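# Open the coffee maker lid fully, then let go

## Task

Swing the coffee maker's lid open as far as it goes, and finish with neither robot hand nor arm in contact with the coffee maker.

## Robot and tools

Robot: two arms in a physics simulator, left_arm and right_arm, each ending in a five-part robot hand with index, middle and ring fingers plus a thumb. right_arm has a right hand and left_arm a mirrored left hand. The scene frame has its origin at table-top height, midway between the nominal arm bases. +z points up, +x points out over the table, and left_arm sits on the +y side. The names say nothing about which side of an image an arm appears on. Calibrated bases: left_arm at (+0.032, +0.290, +0.007) m, right_arm at (-0.002, -0.277, +0.036) m, both nearly unrotated. A camera stand is fixed behind the arms.

Hand point axes (right hand): +z runs along the straightened fingers toward the tips, +x runs across the palm away from the thumb, and +y points out of the palm face. On the left hand +x points toward the thumb instead. The palm face is at y = -0.062 m. Straight fingertips reach about 0.139 m beyond the knuckles, which sit at z = -0.017 m. A rigid mast near the wrist, on the palm side, can collide with objects. The right arm's elbow sags, so the hand ends up lower than commanded. Friction can also leave a hand a few cm off target in free air, and that alone does not mean it touched something.

execute_actions(actions, cameras): actions is a list of actions, run in order. Each action is a table of 1 to 15 rows, one row per 1/30 s control step. A short table repeats its final row until all 15 steps are used, so each action lasts 0.5 s. Every row has 48 numbers in [-1, 1] covering both arms, even when one arm stays still:
1-6: left_arm dx, dy, dz, rx, ry, rz.
7-22: left hand motors, in this order: index_abd, index_mcp, index_pip, index_dip, middle_abd, middle_mcp, middle_pip, middle_dip, ring_abd, ring_mcp, ring_pip, ring_dip, thumb_cmc, thumb_axl, thumb_mcp, thumb_ipl.
23-24: left current_limit, speed.
25-48: the same layout for right_arm and its hand.

Pose numbers are offsets, not poses. They are measured from that arm's Hand target as it stood when the action began, along that target's own axes. A value of 1.0 means 0.6 m of translation or 180 degrees of rotation, and rx, ry, rz together form one rotation vector. Every row in an action counts from the action's starting target, not from the row before. The next action starts from the new target, so sending the same offset again moves the arm further. An all-zero pose row re-requests the current target. The controller keeps each commanded orientation within 40 degrees of the measured one and favours position over orientation. To stop pushing against something, command the target back past where the hand point actually is.

Hand numbers are absolute goal angles, not offsets. Each one is scaled linearly between the hinge's two stops. Stop angles (+1 / -1, then the straight value): finger _abd +60/-60, straight 0.00, positive swings away from the thumb. _mcp +128/-18, straight -0.75. _pip +108/-29, straight -0.58. _dip +117/-21, straight -0.70. Positive values on those three curl the finger toward the palm. thumb_cmc +120/-20, straight -0.71. thumb_axl +140/-27, straight -0.68. thumb_mcp +109/-69, straight -0.23. thumb_ipl +108/-77, straight -0.17.

A 0 in a hand column is a real goal. To leave a hand unchanged, copy back its hand_goal, hand_current_limit and hand_speed. current_limit maps -1..+1 to 0..550 mA, with a floor of 11 mA, and a low cap also slows the hinge. speed sets set-point speed to (speed+1)/2 of 8.5 rad/s. Both start at +0.4 and -0.6 and stay at whatever was last sent.

cameras: a list of names, ["all"] for every camera, or [] for none. If omitted or null, you get all cameras when actions is empty and none otherwise. An unknown name rejects the whole call. The cameras are cam_head_left, cam_head_right, cam_high, cam_low, cam_left_wrist and cam_right_wrist, all 504x504. Sending an empty actions list just returns state and images.

Results: each arm's end_effector_position (m) and end_effector_quat_wxyz in the scene frame. "Hand target" is the last commanded pose after the orientation clip, and the next offsets count from it. Other fields: joint positions, joint velocities ("within noise" means at rest), and joint torques (drive output including gravity; numbers 3 and 4 wrap at ±28 N m). Per-motor hand fields, in motor order: hand_goal, hand_measured, hand_current_ma, and hand_state (moving, goal, blocked or overload). Also hand_current_limit, hand_speed, motor temperatures, and sampled end_effector_position readings during motion. A MOTOR HOT line appears at 85 °C. At 100 °C that arm drops with an OVER-TEMPERATURE FAULT for 30-60 s or more.

zoom_image(camera, region): gives an enlarged view of part of a camera's most recent image. region is [x0, y0, x1, y1] in pixels with (0,0) at the top-left, at most 504 wide and high. Only cameras present in the newest image set can be zoomed.

finished_scene(scene): ends the current scene for good. scene is its number, an integer from 1 to 3. Any tool calls after it in the same reply act on the following scene.

What to avoid:
- Hard hits, slams, or hard pushes on fixed or heavy objects.
- Dropping or flinging anything, or letting go of a part while it is still moving.
- Knocking objects off the work area.
- Contact between the two arms or hands, including one hand gripping the other's fingers.
- Keeping a hand motor at 495 mA or more for 5 s total; it shuts down for 10 s.
- Holding an arm stretched out or straining toward a pose it cannot reach, which heats the motors.

Loose objects may get an occasional small push from outside. After opening the lid fully, move the hand clear so nothing touches the coffee maker.

Each tool is called after ">>>" as name([rows], argument=value, ...), one row to a line, values as JSON.

## Session

>>> execute_actions(actions=[])

Scene clock: 0.00 s.
left_arm: end_effector_position=(+0.3494, +0.3192, +0.3307) hand_goal=(+0.000, -0.754, -0.576, -0.696, +0.000, -0.754, -0.576, -0.696, +0.000, -0.754, -0.576, -0.696, -0.714, -0.678, -0.226, -0.168) hand_measured=(+0.000, -0.754, -0.576, -0.696, +0.000, -0.754, -0.576, -0.696, +0.000, -0.754, -0.576, -0.696, -0.714, -0.678, -0.226, -0.168) hand_current_ma=(+0, +0, +0, +0, +0, +0, +0, +0, +0, +0, +0, +0, +0, +0, +0, +0) hand_state=(goal, goal, goal, goal, goal, goal, goal, goal, goal, goal, goal, goal, goal, goal, goal, goal) hand_current_limit=0.40 hand_speed=-0.60 end_effector_quat_wxyz=(+0.557, +0.640, +0.157, +0.505) | right_arm: end_effector_position=(+0.0937, -0.5887, +0.2309) hand_goal=(+0.000, -0.754, -0.576, -0.696, +0.000, -0.754, -0.576, -0.696, +0.000, -0.754, -0.576, -0.696, -0.714, -0.678, -0.226, -0.168) hand_measured=(+0.000, -0.754, -0.576, -0.696, +0.000, -0.754, -0.576, -0.696, +0.000, -0.754, -0.576, -0.696, -0.714, -0.678, -0.226, -0.168) hand_current_ma=(+0, +0, +0, +0, +0, +0, +0, +0, +0, +0, +0, +0, +0, +0, +0, +0) hand_state=(goal, goal, goal, goal, goal, goal, goal, goal, goal, goal, goal, goal, goal, goal, goal, goal) hand_current_limit=0.40 hand_speed=-0.60 end_effector_quat_wxyz=(-0.045, +0.987, +0.072, +0.138)
Joint positions: left_arm=[0.588 1.229 0.238 1.343 1.183 0.167] | right_arm=[-1.347 0.999 0.896 -1.515 -0.287 0.084]
Joint velocities: within noise
Joint torques (N m): no reading
Motor temperatures (°C): left_arm=[25 31 29 30 27 28] | right_arm=[35 31 25 28 25 25]
Heat: left arm: hottest shoulder 31 °C; right arm: hottest waist 35 °C.
Hand target: left_arm +0.3515, +0.3207, +0.3358; +0.555, +0.640, +0.150, +0.510 | right_arm +0.0956, -0.5966, +0.2449; -0.029, +0.987, +0.074, +0.140

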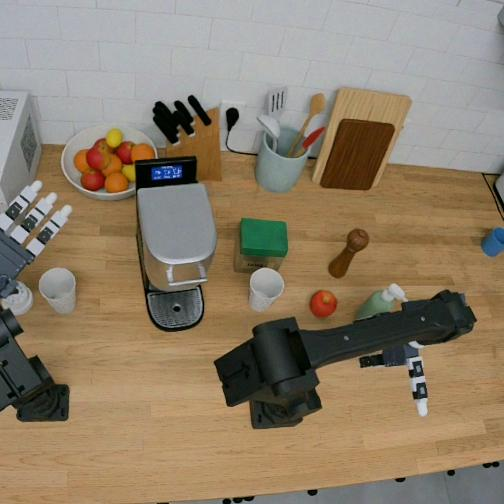

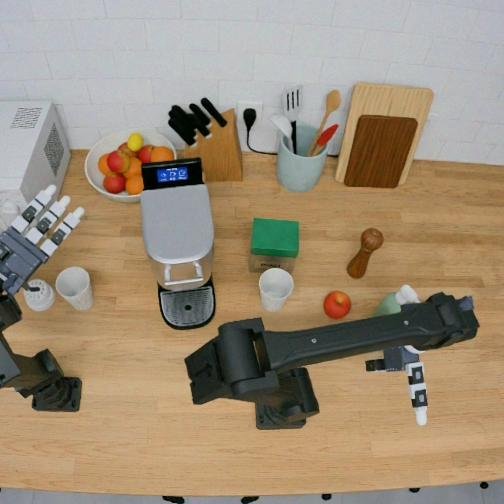

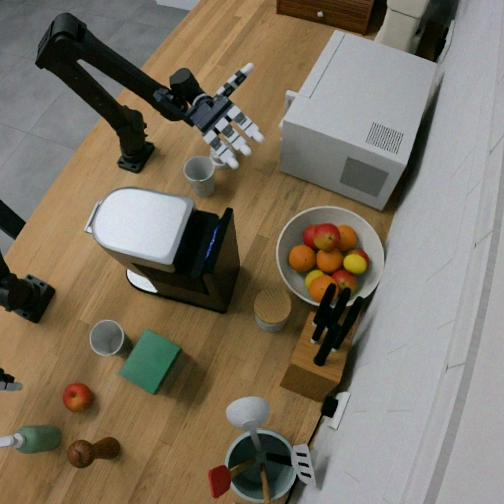

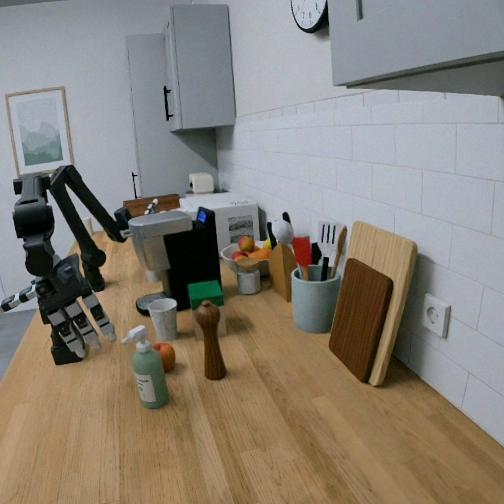

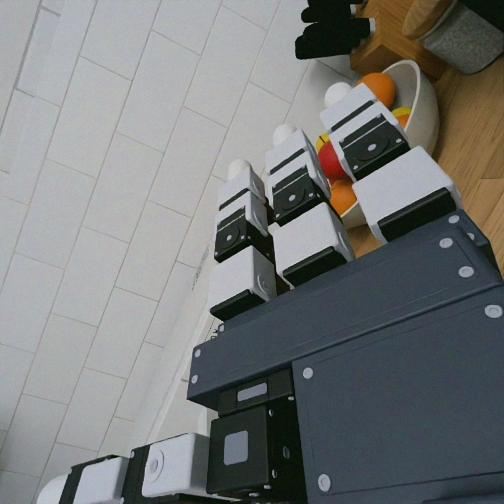

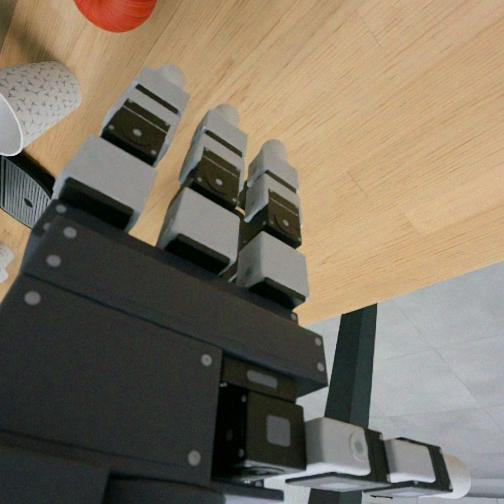

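>>> zoom_image(camera="cam_head_left", region=[110, 140, 250, 340])

>>> zoom_image(camera="cam_head_right", region=[110, 140, 250, 340])

>>> zoom_image(camera="cam_high", region=[70, 170, 260, 320])

>>> zoom_image(camera="cam_low", region=[100, 180, 260, 340])

Scaled by 2.520.

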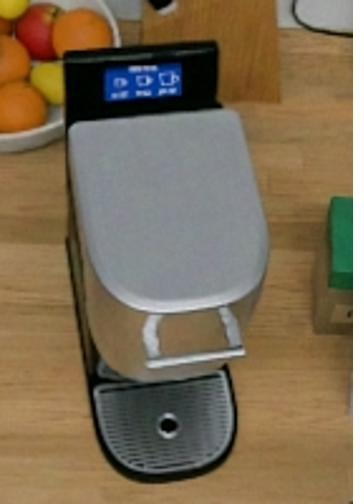

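Scaled by 2.520.

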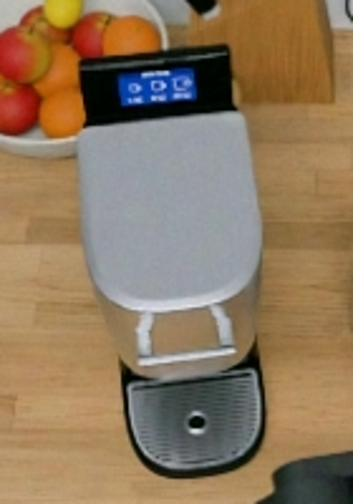

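Scaled by 2.653.

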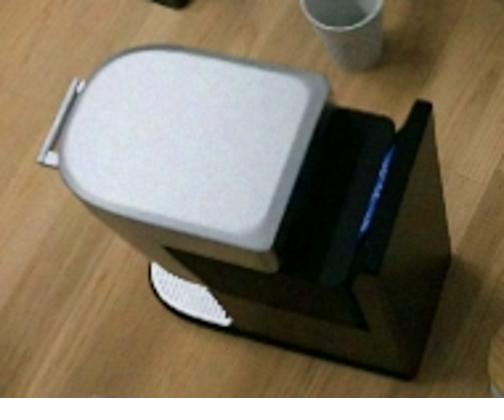

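Scaled by 3.150.

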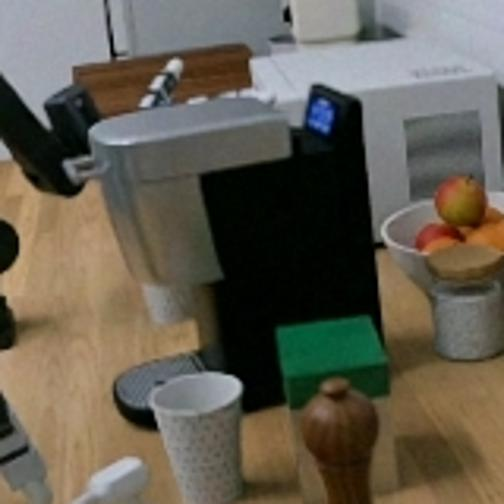

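>>> execute_actions([
  [[-0.113,0.113,-0.042,-0.0147,-0.1378,-0.0857,0,-0.754,-0.576,-0.696,0,-0.754,-0.576,-0.696,0,-0.754,-0.576,-0.696,0.571,-0.678,-0.226,-0.168,0.4,-0.6,0,0,0,0,0,0,0,-0.754,-0.576,-0.696,0,-0.754,-0.576,-0.696,0,-0.754,-0.576,-0.696,-0.714,-0.678,-0.226,-0.168,0.4,-0.6]],
])

Scene clock: 105.97 s.
left_arm: end_effector_position=(+0.2779, +0.2564, +0.3604) hand_goal=(+0.000, -0.754, -0.576, -0.696, +0.000, -0.754, -0.576, -0.696, +0.000, -0.754, -0.576, -0.696, +0.570, -0.678, -0.226, -0.168) hand_measured=(+0.000, -0.764, -0.576, -0.696, +0.000, -0.764, -0.576, -0.696, +0.000, -0.764, -0.576, -0.696, +0.570, -0.678, -0.226, -0.168) hand_current_ma=(+0, -4, +0, +0, +0, -4, +0, +0, +0, -3, +0, +0, +0, +0, +0, +0) hand_state=(goal, goal, goal, goal, goal, goal, goal, goal, goal, goal, goal, goal, goal, goal, goal, goal) hand_current_limit=0.40 hand_speed=-0.60 end_effector_quat_wxyz=(+0.631, +0.697, +0.122, +0.319) | right_arm: end_effector_position=(+0.0937, -0.5887, +0.2309) hand_goal=(+0.000, -0.754, -0.576, -0.696, +0.000, -0.754, -0.576, -0.696, +0.000, -0.754, -0.576, -0.696, -0.714, -0.678, -0.226, -0.168) hand_measured=(+0.000, -0.754, -0.576, -0.696, +0.000, -0.754, -0.576, -0.696, +0.000, -0.754, -0.576, -0.696, -0.714, -0.678, -0.224, -0.168) hand_current_ma=(+0, +0, +0, +0, +0, +0, +0, +0, +0, +0, +0, +0, +0, +0, +0, +0) hand_state=(goal, goal, goal, goal, goal, goal, goal, goal, goal, goal, goal, goal, goal, goal, goal, goal) hand_current_limit=0.40 hand_speed=-0.60 end_effector_quat_wxyz=(-0.045, +0.987, +0.072, +0.138)
Joint positions: left_arm=[0.62 0.812 0.175 1.218 1.573 -0.286] | right_arm=[-1.347 0.999 0.896 -1.515 -0.287 0.084]
Joint torques (N m): left_arm=[2.55 -1.55 6.52 0.59 -0.46 -0.12] | right_arm=[0.85 -4.72 10.52 0.1 -0.36 0.11]
Motor temperatures (°C): left_arm=[25 31 34 29 27 28] | right_arm=[34 30 42 27 24 25]
Heat: left arm: hottest elbow 34 °C; right arm: hottest elbow 42 °C.
Hand target: left_arm +0.2761, +0.2602, +0.3581; +0.652, +0.695, +0.100, +0.286 | right_arm +0.0956, -0.5966, +0.2449; -0.029, +0.987, +0.074, +0.140
Off the commanded pose: left_arm 0.005 m, 5 deg | right_arm 0.016 m, 2 deg.
joint sent to its limit (left arm) — joint 5 (wrist yaw), upper limit. The joint targets are off in orientation, not in position.
Step readings (end_effector_position of left_arm | right_arm):
0: (+0.3494, +0.3192, +0.3307) | (+0.0937, -0.5887, +0.2309)
1: (+0.3488, +0.3181, +0.3304) | (+0.0937, -0.5887, +0.2309)
2: (+0.3442, +0.3114, +0.3296) | (+0.0937, -0.5887, +0.2309)
4: (+0.3271, +0.2921, +0.3308) | (+0.0937, -0.5887, +0.2309)
8: (+0.2880, +0.2584, +0.3438) | (+0.0937, -0.5887, +0.2309)
15: (+0.2736, +0.2516, +0.3598) | (+0.0937, -0.5887, +0.2309)

>>> execute_actions([
  [[-0.1845,-0.0037,-0.032,0,0,0,0,-0.754,-0.576,-0.696,0,-0.754,-0.576,-0.696,0,-0.754,-0.576,-0.696,0.571,-0.678,-0.226,-0.168,0.4,-0.6,0,0,0,0,0,0,0,-0.754,-0.576,-0.696,0,-0.754,-0.576,-0.696,0,-0.754,-0.576,-0.696,-0.714,-0.678,-0.226,-0.168,0.4,-0.6]],
  [[-0.0493,0.0118,0.1255,-0.0144,-0.1382,-0.0858,0,-0.754,-0.576,-0.696,0,-0.754,-0.576,-0.696,0,-0.754,-0.576,-0.696,0.571,-0.678,-0.226,-0.168,0.4,-0.6,0,0,0,0,0,0,0,-0.754,-0.576,-0.696,0,-0.754,-0.576,-0.696,0,-0.754,-0.576,-0.696,-0.714,-0.678,-0.226,-0.168,0.4,-0.6]],
], cameras=["cam_head_left","cam_head_right","cam_high","cam_low"])

Scene clock: 141.87 s.
left_arm: end_effector_position=(+0.2872, +0.1812, +0.3388) hand_goal=(+0.000, -0.754, -0.576, -0.696, +0.000, -0.754, -0.576, -0.696, +0.000, -0.754, -0.576, -0.696, +0.570, -0.678, -0.226, -0.168) hand_measured=(+0.000, -0.764, -0.576, -0.696, +0.000, -0.764, -0.576, -0.696, +0.000, -0.764, -0.576, -0.696, +0.570, -0.678, -0.226, -0.168) hand_current_ma=(+0, -4, +0, +0, +0, -4, +0, +0, +0, -3, +0, +0, +0, +0, +0, +0) hand_state=(goal, goal, goal, goal, goal, goal, goal, goal, goal, goal, goal, goal, goal, goal, goal, goal) hand_current_limit=0.40 hand_speed=-0.60 end_effector_quat_wxyz=(+0.701, +0.700, +0.102, +0.090) | right_arm: end_effector_position=(+0.0937, -0.5887, +0.2309) hand_goal=(+0.000, -0.754, -0.576, -0.696, +0.000, -0.754, -0.576, -0.696, +0.000, -0.754, -0.576, -0.696, -0.714, -0.678, -0.226, -0.168) hand_measured=(+0.000, -0.754, -0.576, -0.696, +0.000, -0.754, -0.576, -0.696, +0.000, -0.754, -0.576, -0.696, -0.714, -0.678, -0.224, -0.168) hand_current_ma=(+0, +0, +0, +0, +0, +0, +0, +0, +0, +0, +0, +0, +0, +0, +0, +0) hand_state=(goal, goal, goal, goal, goal, goal, goal, goal, goal, goal, goal, goal, goal, goal, goal, goal) hand_current_limit=0.40 hand_speed=-0.60 end_effector_quat_wxyz=(-0.045, +0.987, +0.072, +0.138)
Joint positions: left_arm=[0.254 0.879 0.175 1.107 1.575 -0.421] | right_arm=[-1.347 0.999 0.896 -1.515 -0.287 0.084]
Joint torques (N m): left_arm=[0.26 -1.2 10.95 0.83 -0.32 -0.08] | right_arm=[0.85 -4.72 10.52 0.1 -0.36 0.11]
Heat: left arm: hottest elbow 35 °C; right arm: hottest elbow 43 °C.
Hand target: left_arm +0.2987, +0.1780, +0.3585; +0.694, +0.712, +0.068, +0.077 | right_arm +0.0956, -0.5966, +0.2449; -0.029, +0.987, +0.074, +0.140
Off the commanded pose: left_arm 0.023 m, 4 deg | right_arm 0.016 m, 2 deg.
led back after a hold (left arm): the arm was led back toward your command in small steps, so it may still be short of it.
joint sent to its limit (left arm) — joint 5 (wrist yaw), upper limit. The joint targets are off in position and orientation.
Step readings (end_effector_position of left_arm | right_arm):
0: (+0.2780, +0.2564, +0.3604) | (+0.0937, -0.5887, +0.2309)
1: (+0.2780, +0.2564, +0.3604) | (+0.0937, -0.5887, +0.2309) HELD (not all sent) left_arm
2: (+0.2780, +0.2564, +0.3604) | (+0.0937, -0.5887, +0.2309) HELD (not all sent) left_arm
4: (+0.2780, +0.2564, +0.3604) | (+0.0937, -0.5887, +0.2309) HELD (not all sent) left_arm
8: (+0.2780, +0.2564, +0.3604) | (+0.0937, -0.5887, +0.2309) HELD (not all sent) left_arm
15: (+0.2780, +0.2564, +0.3604) | (+0.0937, -0.5887, +0.2309) HELD (not all sent) left_arm
16: (+0.2780, +0.2564, +0.3604) | (+0.0937, -0.5887, +0.2309)
17: (+0.2780, +0.2565, +0.3604) | (+0.0937, -0.5887, +0.2309)
19: (+0.2786, +0.2545, +0.3603) | (+0.0937, -0.5887, +0.2309)
23: (+0.2788, +0.2369, +0.3605) | (+0.0937, -0.5887, +0.2309)
30: (+0.2769, +0.1921, +0.3540) | (+0.0937, -0.5887, +0.2309)
HELD (not all sent) left_arm: steps 1 to 15.
pose unreachable (left arm): on one or more control steps of this call, first in action 0 (counted from 0), this arm could not follow its commanded pose, so it was not sent that pose on those steps. It may still have moved: this result reports where it is.
cause: moving toward the commanded pose would bring two parts of the arm too close to each other (joints 2 (shoulder) and 3 (elbow) lie between them).
Images, in order (width x height): cam_head_left 504x504, cam_head_right 504x504, cam_high 504x504, cam_low 504x504.

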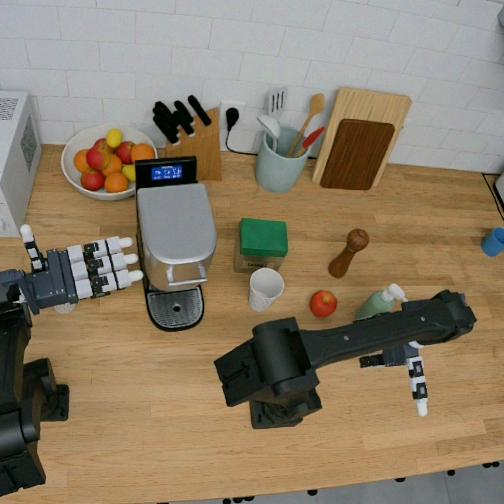

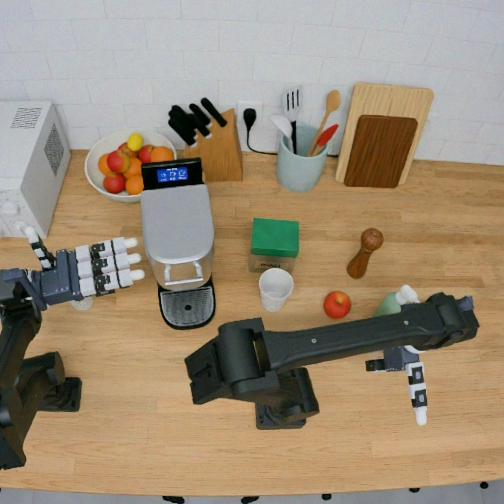

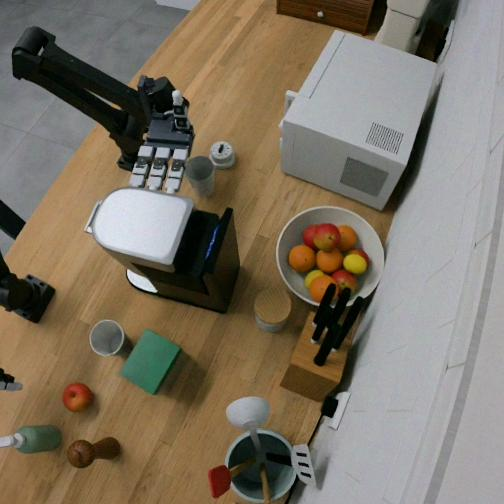

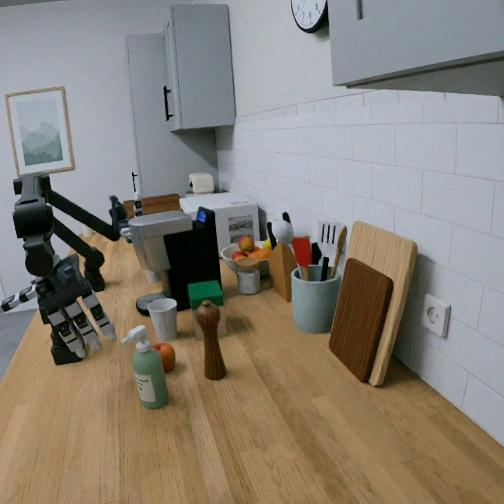

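>>> execute_actions([
  [[0.05,0.01,-0.245,0,0,0,0,-0.754,-0.576,-0.696,0,-0.754,-0.576,-0.696,0,-0.754,-0.576,-0.696,-0.714,-0.678,-0.226,-0.168,0.4,-0.6,0.147,-0.077,-0.163,0,0,0,0,-0.754,-0.139,-0.261,0,-0.754,-0.139,-0.261,0,-0.95,-0.576,-0.696,-0.714,-0.678,-0.226,-0.168,0.4,-0.6]],
  [[0,0,0,0,0,0,0,-0.754,-0.576,-0.696,0,-0.754,-0.576,-0.696,0,-0.754,-0.576,-0.696,-0.714,-0.678,-0.226,-0.168,0.4,-0.6,0.308,-0.289,0.006,-0.0446,0.0601,-0.2761,0,-0.754,-0.139,-0.261,0,-0.754,-0.139,-0.261,0,-0.95,-0.576,-0.696,-0.714,-0.678,-0.226,-0.168,0.4,-0.6]],
])

Scene clock: 444.63 s.
left_arm: end_effector_position=(+0.2984, +0.3209, +0.3541) hand_goal=(+0.000, -0.754, -0.576, -0.696, +0.000, -0.754, -0.576, -0.696, +0.000, -0.754, -0.576, -0.696, -0.714, -0.678, -0.226, -0.168) hand_measured=(+0.000, -0.764, -0.576, -0.696, +0.000, -0.764, -0.576, -0.696, +0.000, -0.764, -0.576, -0.696, -0.720, -0.678, -0.226, -0.168) hand_current_ma=(+0, -4, +0, +0, +0, -4, +0, +0, +0, -3, +0, +0, -2, +0, +0, +0) hand_state=(goal, goal, goal, goal, goal, goal, goal, goal, goal, goal, goal, goal, goal, goal, goal, goal) hand_current_limit=0.40 hand_speed=-0.60 end_effector_quat_wxyz=(+0.648, +0.648, +0.283, +0.281) | right_arm: end_effector_position=(+0.2909, -0.3470, +0.4059) hand_goal=(+0.000, -0.754, -0.140, -0.262, +0.000, -0.754, -0.140, -0.262, +0.000, -0.950, -0.576, -0.696, -0.714, -0.678, -0.226, -0.168) hand_measured=(-0.002, -0.756, -0.144, -0.266, -0.002, -0.756, -0.144, -0.264, +0.000, -0.950, -0.576, -0.696, -0.716, -0.678, -0.222, -0.168) hand_current_ma=(+0, +0, -1, -1, +0, +0, -1, +0, +0, +0, +0, +0, +0, +0, +1, +0) hand_state=(goal, goal, goal, goal, goal, goal, goal, goal, goal, goal, goal, goal, goal, goal, goal, goal) hand_current_limit=0.40 hand_speed=-0.60 end_effector_quat_wxyz=(+0.073, +0.844, +0.480, +0.229)
Joint positions: left_arm=[0.801 0.788 0.176 1.102 1.574 -0.493] | right_arm=[-0.151 0.687 1.074 -1.497 -0.16 0.434]
Joint torques (N m): left_arm=[2.55 -1.96 9.94 0.8 -0.38 -0.04] | right_arm=[1.67 -1.61 10.18 1.52 -0.09 0.19]
Motor temperatures (°C): left_arm=[25 29 50 26 27 27] | right_arm=[32 28 48 25 23 24]
Heat: left arm: hottest elbow 50 °C; right arm: hottest elbow 48 °C.
Hand target: left_arm +0.2979, +0.3278, +0.3683; +0.695, +0.712, +0.069, +0.077 | right_arm +0.2953, -0.3496, +0.4203; +0.092, +0.847, +0.468, +0.234
Off the commanded pose: left_arm 0.016 m, 35 deg | right_arm 0.015 m, 3 deg.
joint sent to its limit (left arm) — joint 5 (wrist yaw), upper limit. The joint targets are off in orientation, not in position.
Step readings (end_effector_position of left_arm | right_arm):
0: (+0.2872, +0.1812, +0.3388) | (+0.0937, -0.5887, +0.2309)
1: (+0.2874, +0.1814, +0.3388) | (+0.0937, -0.5882, +0.2309)
2: (+0.2891, +0.1855, +0.3389) | (+0.0945, -0.5853, +0.2319)
4: (+0.2962, +0.2089, +0.3407) | (+0.1035, -0.5716, +0.2418)
8: (+0.3040, +0.2687, +0.3464) | (+0.1320, -0.5483, +0.2938)
15: (+0.3003, +0.3124, +0.3516) | (+0.1429, -0.5391, +0.3487)
16: (+0.2997, +0.3148, +0.3522) | (+0.1438, -0.5380, +0.3490)
17: (+0.2992, +0.3163, +0.3527) | (+0.1496, -0.5346, +0.3496)
19: (+0.2986, +0.3186, +0.3534) | (+0.1817, -0.5072, +0.3570)
23: (+0.2980, +0.3196, +0.3541) | (+0.2296, -0.4191, +0.3939)
30: (+0.2982, +0.3208, +0.3541) | (+0.2667, -0.3474, +0.4207)

>>> execute_actions([
  [[0,0,0,0,0,0,0,-0.754,-0.576,-0.696,0,-0.754,-0.576,-0.696,0,-0.754,-0.576,-0.696,-0.714,-0.678,-0.226,-0.168,0.4,-0.6,0.278,-0.202,-0.152,-0.0443,0.0595,-0.2768,0,-0.754,-0.139,-0.261,0,-0.754,-0.139,-0.261,0,-0.95,-0.576,-0.696,-0.714,-0.678,-0.226,-0.168,0.4,-0.6]],
])

Scene clock: 469.97 s.
left_arm: end_effector_position=(+0.2985, +0.3211, +0.3541) hand_goal=(+0.000, -0.754, -0.576, -0.696, +0.000, -0.754, -0.576, -0.696, +0.000, -0.754, -0.576, -0.696, -0.714, -0.678, -0.226, -0.168) hand_measured=(+0.000, -0.764, -0.576, -0.696, +0.000, -0.764, -0.576, -0.696, +0.000, -0.764, -0.576, -0.696, -0.720, -0.678, -0.226, -0.168) hand_current_ma=(+0, -4, +0, +0, +0, -4, +0, +0, +0, -3, +0, +0, -2, +0, +0, +0) hand_state=(goal, goal, goal, goal, goal, goal, goal, goal, goal, goal, goal, goal, goal, goal, goal, goal) hand_current_limit=0.40 hand_speed=-0.60 end_effector_quat_wxyz=(+0.649, +0.648, +0.284, +0.280) | right_arm: end_effector_position=(+0.2335, -0.1472, +0.4723) hand_goal=(+0.000, -0.754, -0.140, -0.262, +0.000, -0.754, -0.140, -0.262, +0.000, -0.950, -0.576, -0.696, -0.714, -0.678, -0.226, -0.168) hand_measured=(-0.002, -0.758, -0.144, -0.266, -0.002, -0.758, -0.144, -0.264, +0.000, -0.952, -0.576, -0.696, -0.718, -0.678, -0.222, -0.168) hand_current_ma=(+0, -1, -1, -1, +0, -1, -1, +0, +0, +0, +0, +0, -1, +0, +1, +0) hand_state=(goal, goal, goal, goal, goal, goal, goal, goal, goal, goal, goal, goal, goal, goal, goal, goal) hand_current_limit=0.40 hand_speed=-0.60 end_effector_quat_wxyz=(+0.167, +0.510, +0.801, +0.265)
Joint positions: left_arm=[0.801 0.788 0.176 1.102 1.574 -0.495] | right_arm=[0.83 0.557 1.101 -1.517 0.235 0.333]
Joint torques (N m): left_arm=[2.49 -1.61 9.95 0.9 -0.39 -0.03] | right_arm=[1.61 0.67 13.18 1.63 0.31 0.14]
Heat: left arm: hottest elbow 48 °C; right arm: hottest elbow 45 °C.
Hand target: left_arm +0.2979, +0.3278, +0.3683; +0.695, +0.712, +0.069, +0.077 | right_arm +0.2358, -0.1497, +0.5061; +0.196, +0.538, +0.770, +0.280
Off the commanded pose: left_arm 0.016 m, 35 deg | right_arm 0.034 m, 6 deg.
joint sent to its limit (left arm) — joint 5 (wrist yaw), upper limit. The joint targets are off in orientation, not in position.
Step readings (end_effector_position of left_arm | right_arm):
0: (+0.2984, +0.3209, +0.3541) | (+0.2909, -0.3470, +0.4059)
1: (+0.2984, +0.3209, +0.3541) | (+0.2908, -0.3466, +0.4062)
2: (+0.2984, +0.3209, +0.3541) | (+0.2905, -0.3423, +0.4091)
4: (+0.2984, +0.3209, +0.3541) | (+0.2860, -0.3118, +0.4195)
8: (+0.2985, +0.3210, +0.3541) | (+0.2460, -0.2356, +0.4596)
15: (+0.2985, +0.3210, +0.3541) | (+0.2210, -0.1754, +0.4860)

>>> execute_actions([
  [[0,0,0,0,0,0,0,-0.754,-0.576,-0.696,0,-0.754,-0.576,-0.696,0,-0.754,-0.576,-0.696,-0.714,-0.678,-0.226,-0.168,0.4,-0.6,0.215,-0.158,-0.0105,0,0,0,0,-0.754,-0.139,-0.261,0,-0.754,-0.139,-0.261,0,-0.95,-0.576,-0.696,-0.714,-0.678,-0.226,-0.168,0.4,-0.6]],
  [[0,0,0,0,0,0,0,-0.754,-0.576,-0.696,0,-0.754,-0.576,-0.696,0,-0.754,-0.576,-0.696,-0.714,-0.678,-0.226,-0.168,0.4,-0.6,0,-0.0857,0.1022,0,0,0,0,-0.754,-0.139,-0.261,0,-0.754,-0.139,-0.261,0,-0.95,-0.576,-0.696,-0.714,-0.678,-0.226,-0.168,0.4,-0.6]],
], cameras=["cam_head_left","cam_high","cam_low","cam_right_wrist"])

Scene clock: 483.03 s.
left_arm: end_effector_position=(+0.2986, +0.3211, +0.3540) hand_goal=(+0.000, -0.754, -0.576, -0.696, +0.000, -0.754, -0.576, -0.696, +0.000, -0.754, -0.576, -0.696, -0.714, -0.678, -0.226, -0.168) hand_measured=(+0.000, -0.764, -0.576, -0.696, +0.000, -0.764, -0.576, -0.696, +0.000, -0.764, -0.576, -0.696, -0.720, -0.678, -0.226, -0.168) hand_current_ma=(+0, -4, +0, +0, +0, -4, +0, +0, +0, -3, +0, +0, -2, +0, +0, +0) hand_state=(goal, goal, goal, goal, goal, goal, goal, goal, goal, goal, goal, goal, goal, goal, goal, goal) hand_current_limit=0.40 hand_speed=-0.60 end_effector_quat_wxyz=(+0.649, +0.648, +0.284, +0.280) | right_arm: end_effector_position=(+0.1178, -0.0568, +0.3695) hand_goal=(+0.000, -0.754, -0.140, -0.262, +0.000, -0.754, -0.140, -0.262, +0.000, -0.950, -0.576, -0.696, -0.714, -0.678, -0.226, -0.168) hand_measured=(-0.002, -0.758, -0.144, -0.266, -0.002, -0.758, -0.144, -0.264, -0.002, -0.952, -0.576, -0.696, -0.718, -0.678, -0.222, -0.168) hand_current_ma=(+0, -1, -1, +0, +0, -1, -1, +0, +0, +0, +0, +0, -1, +0, +1, +0) hand_state=(goal, goal, goal, goal, goal, goal, goal, goal, goal, goal, goal, goal, goal, goal, goal, goal) hand_current_limit=0.40 hand_speed=-0.60 end_effector_quat_wxyz=(+0.196, +0.530, +0.777, +0.278)
Joint positions: left_arm=[0.801 0.788 0.176 1.102 1.574 -0.496] | right_arm=[1.852 0.786 0.889 -1.619 0.692 1.47]
Joint torques (N m): left_arm=[2.73 -1.85 9.88 0.9 -0.39 -0.05] | right_arm=[0.09 -1.03 8.61 0.5 0.82 0.14]
Heat: left arm: hottest elbow 48 °C; right arm: hottest elbow 44 °C.
Hand target: left_arm +0.2979, +0.3278, +0.3683; +0.695, +0.712, +0.069, +0.077 | right_arm +0.1195, -0.0549, +0.3699; +0.196, +0.539, +0.770, +0.280
Off the commanded pose: left_arm 0.016 m, 35 deg | right_arm 0.002 m, 1 deg.
joint sent to its limit (left arm) — joint 5 (wrist yaw), upper limit. The joint targets are off in orientation, not in position.
Step readings (end_effector_position of left_arm | right_arm):
0: (+0.2985, +0.3211, +0.3541) | (+0.2335, -0.1472, +0.4723)
1: (+0.2985, +0.3211, +0.3541) | (+0.2333, -0.1469, +0.4723)
2: (+0.2985, +0.3211, +0.3541) | (+0.2312, -0.1449, +0.4731)
4: (+0.2985, +0.3211, +0.3541) | (+0.2115, -0.1229, +0.4736)
8: (+0.2986, +0.3211, +0.3540) | (+0.1546, -0.0801, +0.4676)
15: (+0.2986, +0.3211, +0.3540) | (+0.1181, -0.0569, +0.4673)
16: (+0.2986, +0.3211, +0.3540) | (+0.1157, -0.0543, +0.4659)
17: (+0.2986, +0.3211, +0.3540) | (+0.1135, -0.0511, +0.4614)
19: (+0.2986, +0.3211, +0.3540) | (+0.1112, -0.0483, +0.4394)
23: (+0.2986, +0.3211, +0.3540) | (+0.1135, -0.0519, +0.3889)
30: (+0.2986, +0.3211, +0.3540) | (+0.1152, -0.0514, +0.3700)
camera_calibration:
cam_right_wrist: T_world_to_cam=[[0.74745, -0.537333, 0.390629, -0.224562], [-0.654056, -0.698189, 0.291106, -0.123563], [0.116312, -0.473081, -0.873308, 0.408558], [0, 0, 0, 1]] pos_world=[0.0395113, -0.0136547, 0.480487]
Images, in order (width x height): cam_head_left 504x504, cam_high 504x504, cam_low 504x504, cam_right_wrist 504x504.

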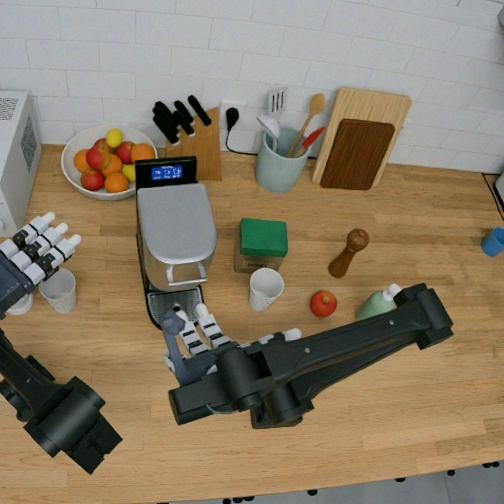

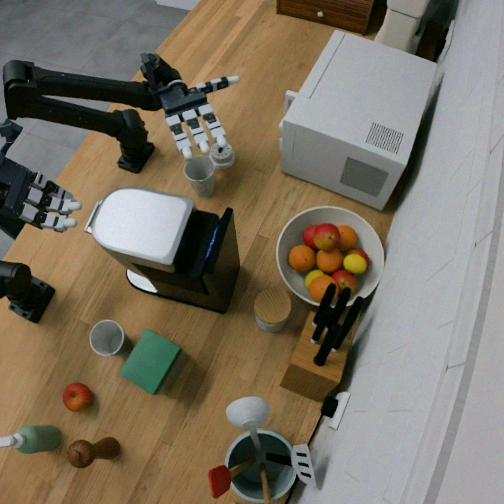

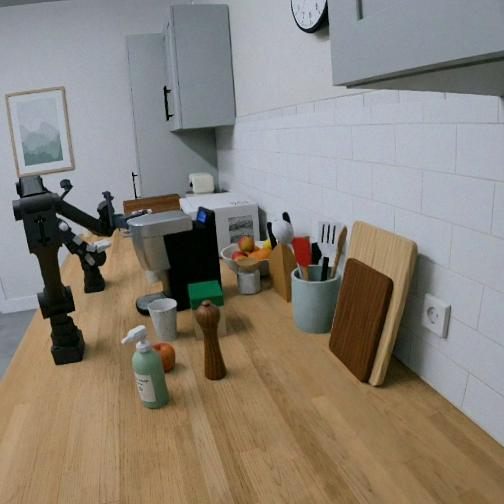

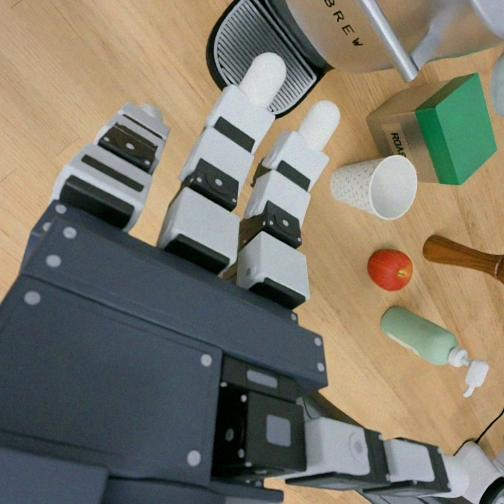

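>>> zoom_image(camera="cam_head_left", region=[130, 240, 250, 400])

>>> zoom_image(camera="cam_right_wrist", region=[170, 0, 504, 260])

Scaled by 3.150.

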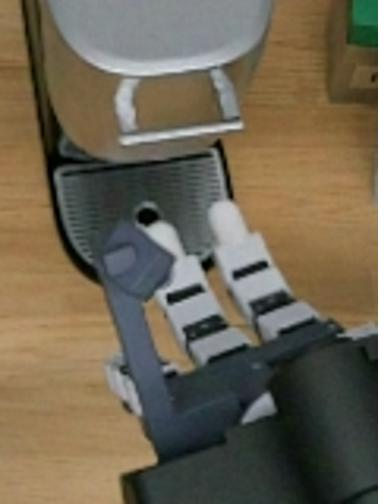

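Scaled by 1.509.

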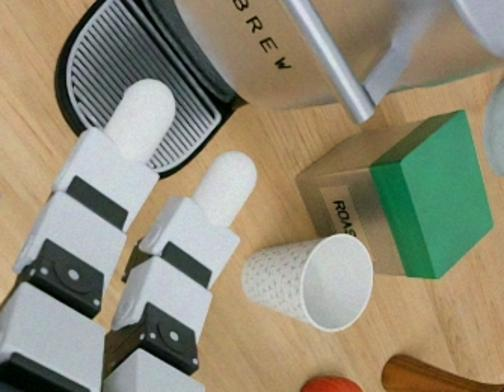

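>>> execute_actions([
  [[0,0,0,0,0,0,0,-0.754,-0.576,-0.696,0,-0.754,-0.576,-0.696,0,-0.754,-0.576,-0.696,-0.714,-0.678,-0.226,-0.168,0.4,-0.6,0,-0.048,0.0575,0,0,0,0,-0.754,-0.139,-0.261,0,-0.754,-0.139,-0.261,0,-0.95,-0.576,-0.696,-0.714,-0.678,-0.226,-0.168,0.4,-0.6]],
  [[0,0,0,0,0,0,0,-0.754,-0.576,-0.696,0,-0.754,-0.576,-0.696,0,-0.754,-0.576,-0.696,-0.714,-0.678,-0.226,-0.168,0.4,-0.6,-0.024,0.106,0.089,0,0,0,0,-0.754,-0.139,-0.261,0,-0.754,-0.139,-0.261,0,-0.95,-0.576,-0.696,-0.714,-0.678,-0.226,-0.168,0.4,-0.6]],
], cameras=["cam_head_left","cam_low","cam_right_wrist"])

>>> zoom_image(camera="cam_head_left", region=[120, 200, 240, 350])

>>> zoom_image(camera="cam_low", region=[80, 170, 220, 310])

Scene clock: 509.17 s.
left_arm: end_effector_position=(+0.2986, +0.3211, +0.3540) hand_goal=(+0.000, -0.754, -0.576, -0.696, +0.000, -0.754, -0.576, -0.696, +0.000, -0.754, -0.576, -0.696, -0.714, -0.678, -0.226, -0.168) hand_measured=(+0.000, -0.764, -0.576, -0.696, +0.000, -0.764, -0.576, -0.696, +0.000, -0.764, -0.576, -0.696, -0.720, -0.678, -0.226, -0.168) hand_current_ma=(+0, -4, +0, +0, +0, -4, +0, +0, +0, -3, +0, +0, -2, +0, +0, +0) hand_state=(goal, goal, goal, goal, goal, goal, goal, goal, goal, goal, goal, goal, goal, goal, goal, goal) hand_current_limit=0.40 hand_speed=-0.60 end_effector_quat_wxyz=(+0.649, +0.648, +0.284, +0.280) | right_arm: end_effector_position=(+0.1987, -0.0406, +0.3267) hand_goal=(+0.000, -0.754, -0.140, -0.262, +0.000, -0.754, -0.140, -0.262, +0.000, -0.950, -0.576, -0.696, -0.714, -0.678, -0.226, -0.168) hand_measured=(-0.002, -0.760, -0.144, -0.264, -0.002, -0.760, -0.144, -0.264, -0.002, -0.954, -0.576, -0.696, -0.718, -0.678, -0.222, -0.168) hand_current_ma=(+0, -1, -1, +0, +0, -1, -1, +0, +0, +0, +0, +0, -1, +0, +1, +0) hand_state=(goal, goal, goal, goal, goal, goal, goal, goal, goal, goal, goal, goal, goal, goal, goal, goal) hand_current_limit=0.40 hand_speed=-0.60 end_effector_quat_wxyz=(+0.201, +0.541, +0.768, +0.276)
Joint positions: left_arm=[0.801 0.788 0.176 1.102 1.574 -0.496] | right_arm=[1.432 0.759 0.753 -1.211 0.614 0.987]
Joint torques (N m): left_arm=[2.55 -1.67 9.95 0.91 -0.38 -0.04] | right_arm=[0.03 -2.49 8.34 1.18 0.56 0.02]
Heat: left arm: hottest elbow 48 °C; right arm: hottest elbow 44 °C.
Hand target: left_arm +0.2979, +0.3278, +0.3683; +0.695, +0.712, +0.069, +0.077 | right_arm +0.2026, -0.0401, +0.3249; +0.196, +0.539, +0.770, +0.280
Off the commanded pose: left_arm 0.016 m, 35 deg | right_arm 0.004 m, 1 deg.
joint sent to its limit (left arm) — joint 5 (wrist yaw), upper limit. The joint targets are off in orientation, not in position.
Step readings (end_effector_position of left_arm | right_arm):
0: (+0.2986, +0.3211, +0.3540) | (+0.1178, -0.0568, +0.3695)
1: (+0.2986, +0.3211, +0.3540) | (+0.1178, -0.0567, +0.3693)
2: (+0.2986, +0.3211, +0.3540) | (+0.1177, -0.0562, +0.3677)
4: (+0.2986, +0.3211, +0.3540) | (+0.1174, -0.0547, +0.3579)
8: (+0.2986, +0.3211, +0.3540) | (+0.1180, -0.0575, +0.3332)
15: (+0.2986, +0.3211, +0.3540) | (+0.1176, -0.0556, +0.3275)
16: (+0.2986, +0.3211, +0.3540) | (+0.1178, -0.0553, +0.3275)
17: (+0.2986, +0.3211, +0.3540) | (+0.1198, -0.0542, +0.3273)
19: (+0.2986, +0.3211, +0.3540) | (+0.1339, -0.0547, +0.3267)
23: (+0.2986, +0.3211, +0.3540) | (+0.1702, -0.0646, +0.3275)
30: (+0.2986, +0.3211, +0.3540) | (+0.1942, -0.0517, +0.3277)
camera_calibration:
cam_right_wrist: T_world_to_cam=[[0.729503, -0.560522, 0.39197, -0.257507], [-0.675915, -0.678515, 0.287674, -0.0407324], [0.10471, -0.474797, -0.873844, 0.371846], [0, 0, 0, 1]] pos_world=[0.121385, 0.00457585, 0.437588]
Images, in order (width x height): cam_head_left 504x504, cam_low 504x504, cam_right_wrist 504x504.

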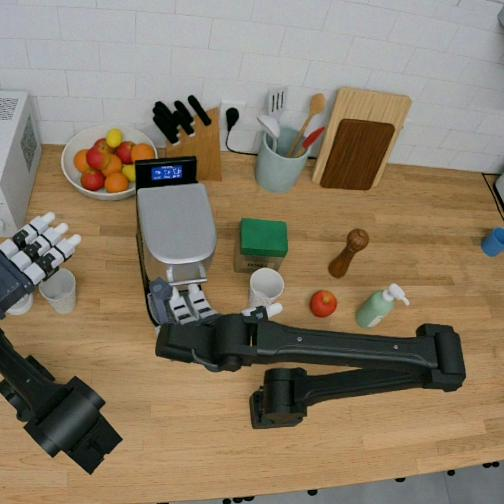

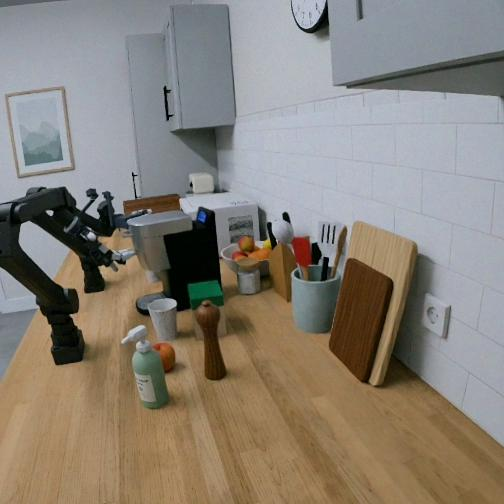

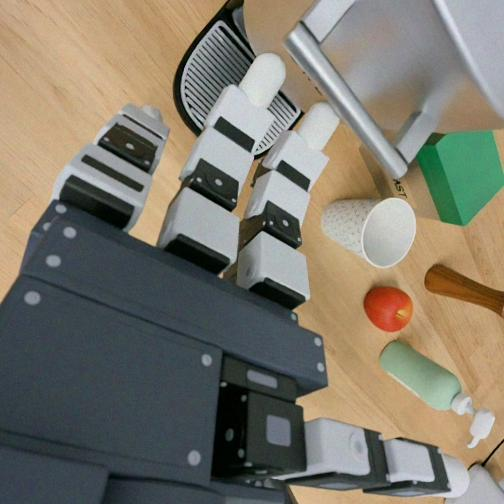

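Scaled by 3.360.

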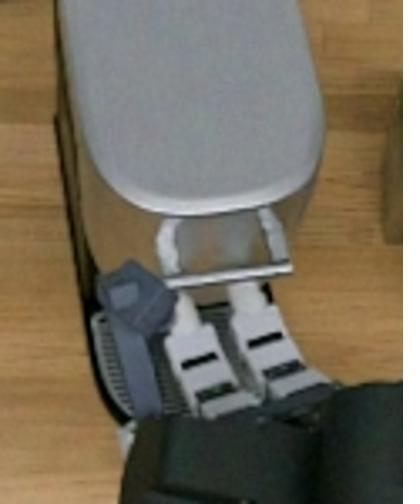

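Scaled by 3.600.

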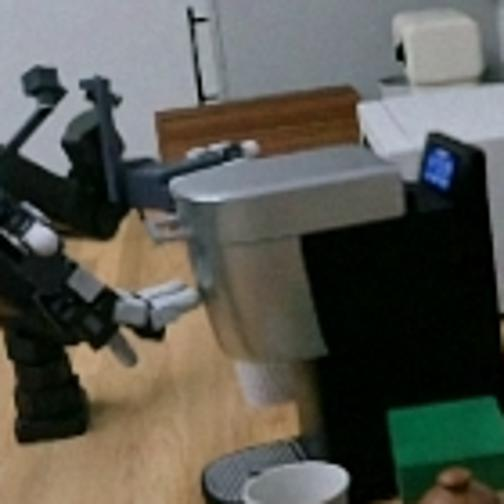

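>>> execute_actions([
  [[0,0,0,0,0,0,0,-0.754,-0.576,-0.696,0,-0.754,-0.576,-0.696,0,-0.754,-0.576,-0.696,-0.714,-0.678,-0.226,-0.168,0.4,-0.6,0,0.061,-0.068,0,0,0,0,-0.754,-0.139,-0.261,0,-0.754,-0.139,-0.261,0,-0.95,-0.576,-0.696,-0.714,-0.678,-0.226,-0.168,0.4,-0.6]],
  [[0,0,0,0,0,0,0,-0.754,-0.576,-0.696,0,-0.754,-0.576,-0.696,0,-0.754,-0.576,-0.696,-0.714,-0.678,-0.226,-0.168,0.4,-0.6,0,0.061,-0.068,0,0,0,0,-0.754,-0.139,-0.261,0,-0.754,-0.139,-0.261,0,-0.95,-0.576,-0.696,-0.714,-0.678,-0.226,-0.168,0.4,-0.6]],
], cameras=["cam_head_left","cam_low","cam_high","cam_right_wrist"])

>>> zoom_image(camera="cam_low", region=[80, 150, 220, 290])

Scene clock: 535.60 s.
left_arm: end_effector_position=(+0.2986, +0.3211, +0.3540) hand_goal=(+0.000, -0.754, -0.576, -0.696, +0.000, -0.754, -0.576, -0.696, +0.000, -0.754, -0.576, -0.696, -0.714, -0.678, -0.226, -0.168) hand_measured=(+0.000, -0.764, -0.576, -0.696, +0.000, -0.764, -0.576, -0.696, +0.000, -0.764, -0.576, -0.696, -0.720, -0.678, -0.226, -0.168) hand_current_ma=(+0, -4, +0, +0, +0, -4, +0, +0, +0, -3, +0, +0, -2, +0, +0, +0) hand_state=(goal, goal, goal, goal, goal, goal, goal, goal, goal, goal, goal, goal, goal, goal, goal, goal) hand_current_limit=0.40 hand_speed=-0.60 end_effector_quat_wxyz=(+0.649, +0.648, +0.284, +0.280) | right_arm: end_effector_position=(+0.2013, -0.0451, +0.3996) hand_goal=(+0.000, -0.754, -0.140, -0.262, +0.000, -0.754, -0.140, -0.262, +0.000, -0.950, -0.576, -0.696, -0.714, -0.678, -0.226, -0.168) hand_measured=(-0.004, -0.794, -0.166, -0.270, -0.002, -0.766, -0.148, -0.266, -0.002, -0.952, -0.576, -0.696, -0.718, -0.678, -0.222, -0.168) hand_current_ma=(-1, -43, -17, -2, +0, -6, -2, +0, +0, +0, +0, +0, -1, +0, +1, +0) hand_state=(goal, blocked, blocked, goal, goal, goal, goal, goal, goal, goal, goal, goal, goal, goal, goal, goal) hand_current_limit=0.40 hand_speed=-0.60 end_effector_quat_wxyz=(+0.204, +0.534, +0.780, +0.254)
Joint positions: left_arm=[0.801 0.788 0.176 1.102 1.574 -0.496] | right_arm=[1.407 0.78 0.968 -1.433 0.589 0.949]
Joint torques (N m): left_arm=[2.67 -1.67 9.96 0.9 -0.4 -0.05] | right_arm=[0.03 -1.67 15.04 0.49 0.83 -0.02]
Motor temperatures (°C): left_arm=[25 28 48 26 27 27] | right_arm=[32 27 42 24 25 24]
Heat: left arm: hottest elbow 48 °C; right arm: hottest elbow 42 °C.
Hand target: left_arm +0.2979, +0.3278, +0.3683; +0.695, +0.712, +0.069, +0.077 | right_arm +0.2060, -0.0387, +0.4346; +0.196, +0.539, +0.770, +0.280
Off the commanded pose: left_arm 0.016 m, 35 deg | right_arm 0.036 m, 3 deg.
joint sent to its limit (left arm) — joint 5 (wrist yaw), upper limit. The joint targets are off in orientation, not in position.
Step readings (end_effector_position of left_arm | right_arm):
0: (+0.2986, +0.3211, +0.3540) | (+0.1987, -0.0406, +0.3267)
1: (+0.2986, +0.3211, +0.3540) | (+0.1987, -0.0406, +0.3266)
2: (+0.2986, +0.3211, +0.3540) | (+0.1988, -0.0411, +0.3261)
4: (+0.2986, +0.3211, +0.3540) | (+0.1988, -0.0441, +0.3248)
8: (+0.2986, +0.3211, +0.3540) | (+0.2005, -0.0484, +0.3324)
15: (+0.2986, +0.3211, +0.3540) | (+0.2008, -0.0465, +0.3451)
16: (+0.2986, +0.3211, +0.3540) | (+0.2007, -0.0465, +0.3455)
17: (+0.2986, +0.3211, +0.3540) | (+0.2007, -0.0474, +0.3474)
19: (+0.2986, +0.3211, +0.3540) | (+0.2005, -0.0492, +0.3569)
23: (+0.2986, +0.3211, +0.3540) | (+0.2006, -0.0488, +0.3883)
30: (+0.2986, +0.3211, +0.3540) | (+0.2007, -0.0478, +0.4011)
camera_calibration:
cam_right_wrist: T_world_to_cam=[[0.744322, -0.532567, 0.402936, -0.296545], [-0.661162, -0.672645, 0.332285, -0.0835478], [0.0940688, -0.513733, -0.852778, 0.425121], [0, 0, 0, 1]] pos_world=[0.125496, 0.00427042, 0.509783]
Images, in order (width x height): cam_head_left 504x504, cam_high 504x504, cam_low 504x504, cam_right_wrist 504x504.

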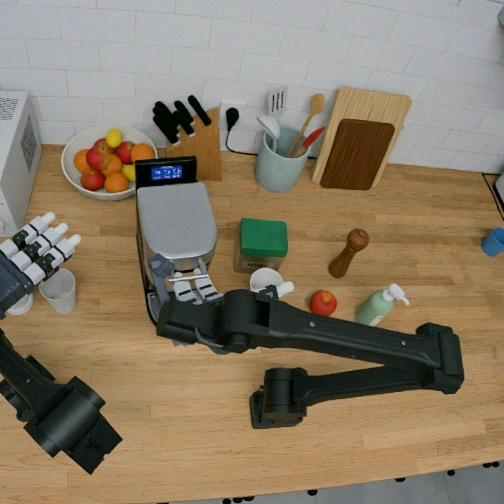

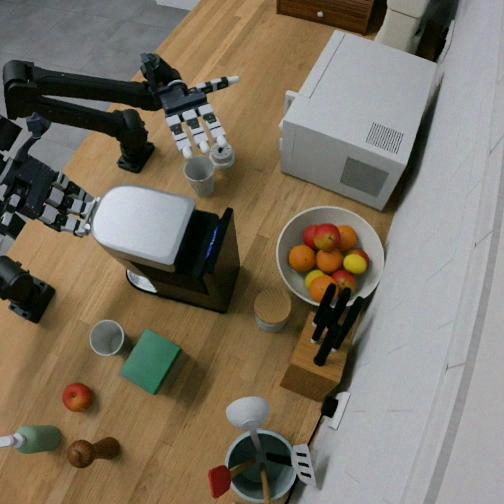

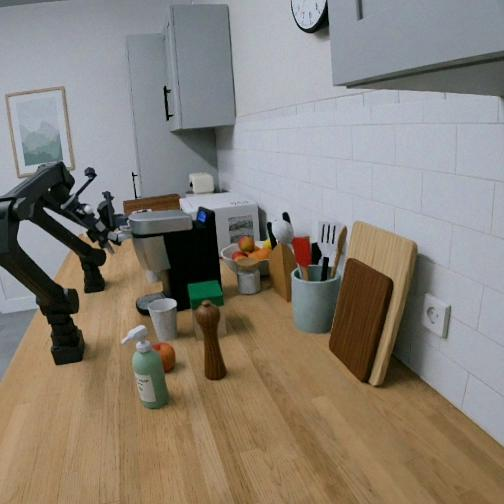

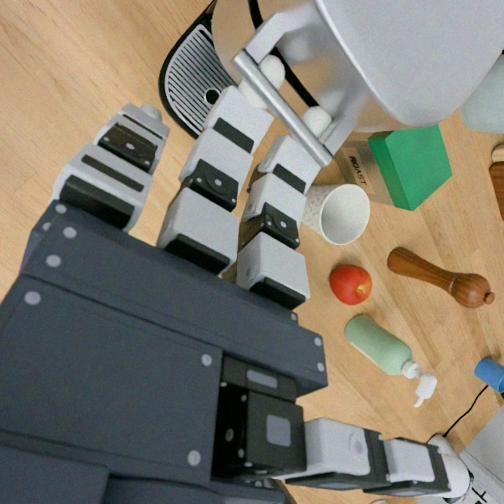

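Scaled by 3.600.

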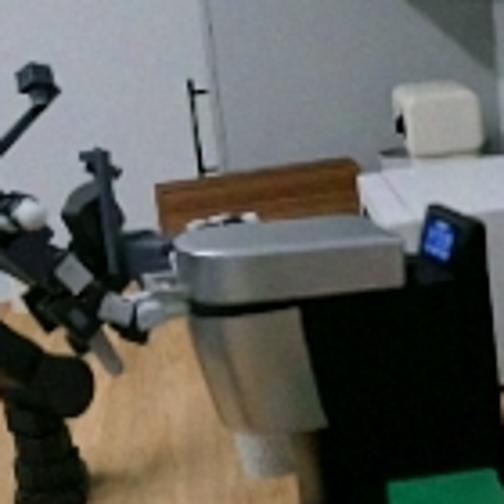

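>>> execute_actions([
  [[0,0,0,0,0,0,0,-0.754,-0.576,-0.696,0,-0.754,-0.576,-0.696,0,-0.754,-0.576,-0.696,-0.714,-0.678,-0.226,-0.168,0.4,-0.6,0,0.056,-0.062,0,0,0,0,-0.754,-0.139,-0.261,0,-0.754,-0.139,-0.261,0,-0.95,-0.576,-0.696,-0.714,-0.678,-0.226,-0.168,0.4,-0.6]],
  [[0,0,0,0,0,0,0,-0.754,-0.576,-0.696,0,-0.754,-0.576,-0.696,0,-0.754,-0.576,-0.696,-0.714,-0.678,-0.226,-0.168,0.4,-0.6,-0.0055,0.098,-0.07,-0.0556,0,0,0,-0.754,-0.139,-0.261,0,-0.754,-0.139,-0.261,0,-0.95,-0.576,-0.696,-0.714,-0.678,-0.226,-0.168,0.4,-0.6]],
], cameras=["cam_low","cam_right_wrist"])

>>> zoom_image(camera="cam_low", region=[80, 130, 240, 290])

Scene clock: 546.00 s.
left_arm: end_effector_position=(+0.2986, +0.3211, +0.3540) hand_goal=(+0.000, -0.754, -0.576, -0.696, +0.000, -0.754, -0.576, -0.696, +0.000, -0.754, -0.576, -0.696, -0.714, -0.678, -0.226, -0.168) hand_measured=(+0.000, -0.764, -0.576, -0.696, +0.000, -0.764, -0.576, -0.696, +0.000, -0.764, -0.576, -0.696, -0.720, -0.678, -0.226, -0.168) hand_current_ma=(+0, -4, +0, +0, +0, -4, +0, +0, +0, -3, +0, +0, -2, +0, +0, +0) hand_state=(goal, goal, goal, goal, goal, goal, goal, goal, goal, goal, goal, goal, goal, goal, goal, goal) hand_current_limit=0.40 hand_speed=-0.60 end_effector_quat_wxyz=(+0.649, +0.648, +0.284, +0.280) | right_arm: end_effector_position=(+0.2220, -0.0372, +0.5230) hand_goal=(+0.000, -0.754, -0.140, -0.262, +0.000, -0.754, -0.140, -0.262, +0.000, -0.950, -0.576, -0.696, -0.714, -0.678, -0.226, -0.168) hand_measured=(+0.004, -0.770, -0.148, -0.266, -0.002, -0.766, -0.148, -0.264, -0.002, -0.952, -0.576, -0.696, -0.718, -0.678, -0.222, -0.168) hand_current_ma=(+1, -8, -3, +0, +0, -5, -2, +0, +0, +0, +0, +0, -1, +0, +1, +0) hand_state=(goal, goal, goal, goal, goal, goal, goal, goal, goal, goal, goal, goal, goal, goal, goal, goal) hand_current_limit=0.40 hand_speed=-0.60 end_effector_quat_wxyz=(+0.254, +0.513, +0.756, +0.317)
Joint positions: left_arm=[0.801 0.788 0.176 1.102 1.574 -0.496] | right_arm=[1.362 0.833 1.229 -1.481 0.712 0.812]
Joint torques (N m): left_arm=[2.67 -1.79 9.94 0.87 -0.38 -0.05] | right_arm=[0.03 -2.08 14.09 1.42 0.61 0]
Heat: left arm: hottest elbow 48 °C; right arm: hottest elbow 46 °C.
Hand target: left_arm +0.2979, +0.3278, +0.3683; +0.695, +0.712, +0.069, +0.077 | right_arm +0.2258, -0.0349, +0.5546; +0.242, +0.519, +0.743, +0.346
Off the commanded pose: left_arm 0.016 m, 35 deg | right_arm 0.032 m, 4 deg.
joint sent to its limit (left arm) — joint 5 (wrist yaw), upper limit. The joint targets are off in orientation, not in position.
Step readings (end_effector_position of left_arm | right_arm):
0: (+0.2986, +0.3211, +0.3540) | (+0.2013, -0.0451, +0.3996)
1: (+0.2986, +0.3211, +0.3540) | (+0.2012, -0.0452, +0.4000)
2: (+0.2986, +0.3211, +0.3540) | (+0.2012, -0.0458, +0.4015)
4: (+0.2986, +0.3211, +0.3540) | (+0.2009, -0.0462, +0.4095)
8: (+0.2986, +0.3211, +0.3540) | (+0.2018, -0.0455, +0.4377)
15: (+0.2986, +0.3211, +0.3540) | (+0.2033, -0.0447, +0.4574)
16: (+0.2986, +0.3211, +0.3540) | (+0.2038, -0.0443, +0.4574)
17: (+0.2986, +0.3211, +0.3540) | (+0.2050, -0.0444, +0.4598)
19: (+0.2986, +0.3211, +0.3540) | (+0.2081, -0.0450, +0.4719)
23: (+0.2986, +0.3211, +0.3540) | (+0.2137, -0.0457, +0.5074)
30: (+0.2986, +0.3211, +0.3540) | (+0.2201, -0.0429, +0.5250)
camera_calibration:
cam_right_wrist: T_world_to_cam=[[0.673774, -0.548938, 0.494666, -0.39032], [-0.699116, -0.690348, 0.186163, -0.0213013], [0.2393, -0.471261, -0.84891, 0.499764], [0, 0, 0, 1]] pos_world=[0.128502, 0.00655204, 0.621298]
Images, in order (width x height): cam_low 504x504, cam_right_wrist 504x504.

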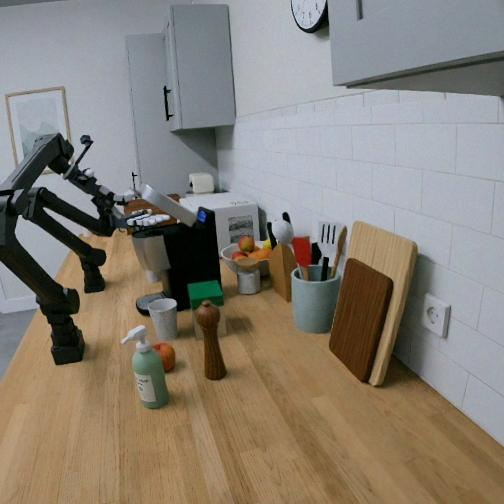

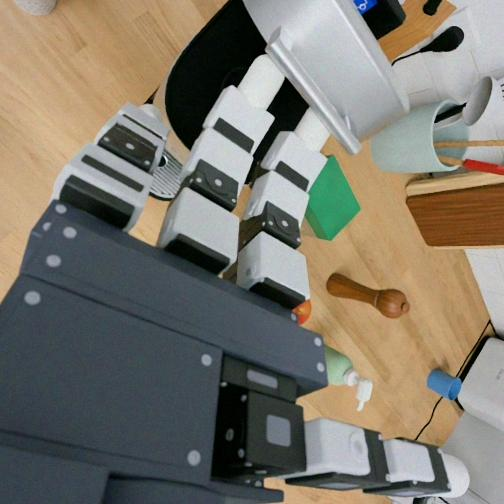

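Scaled by 3.150.

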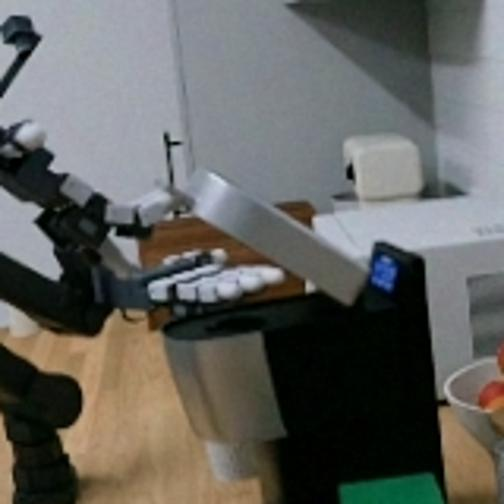

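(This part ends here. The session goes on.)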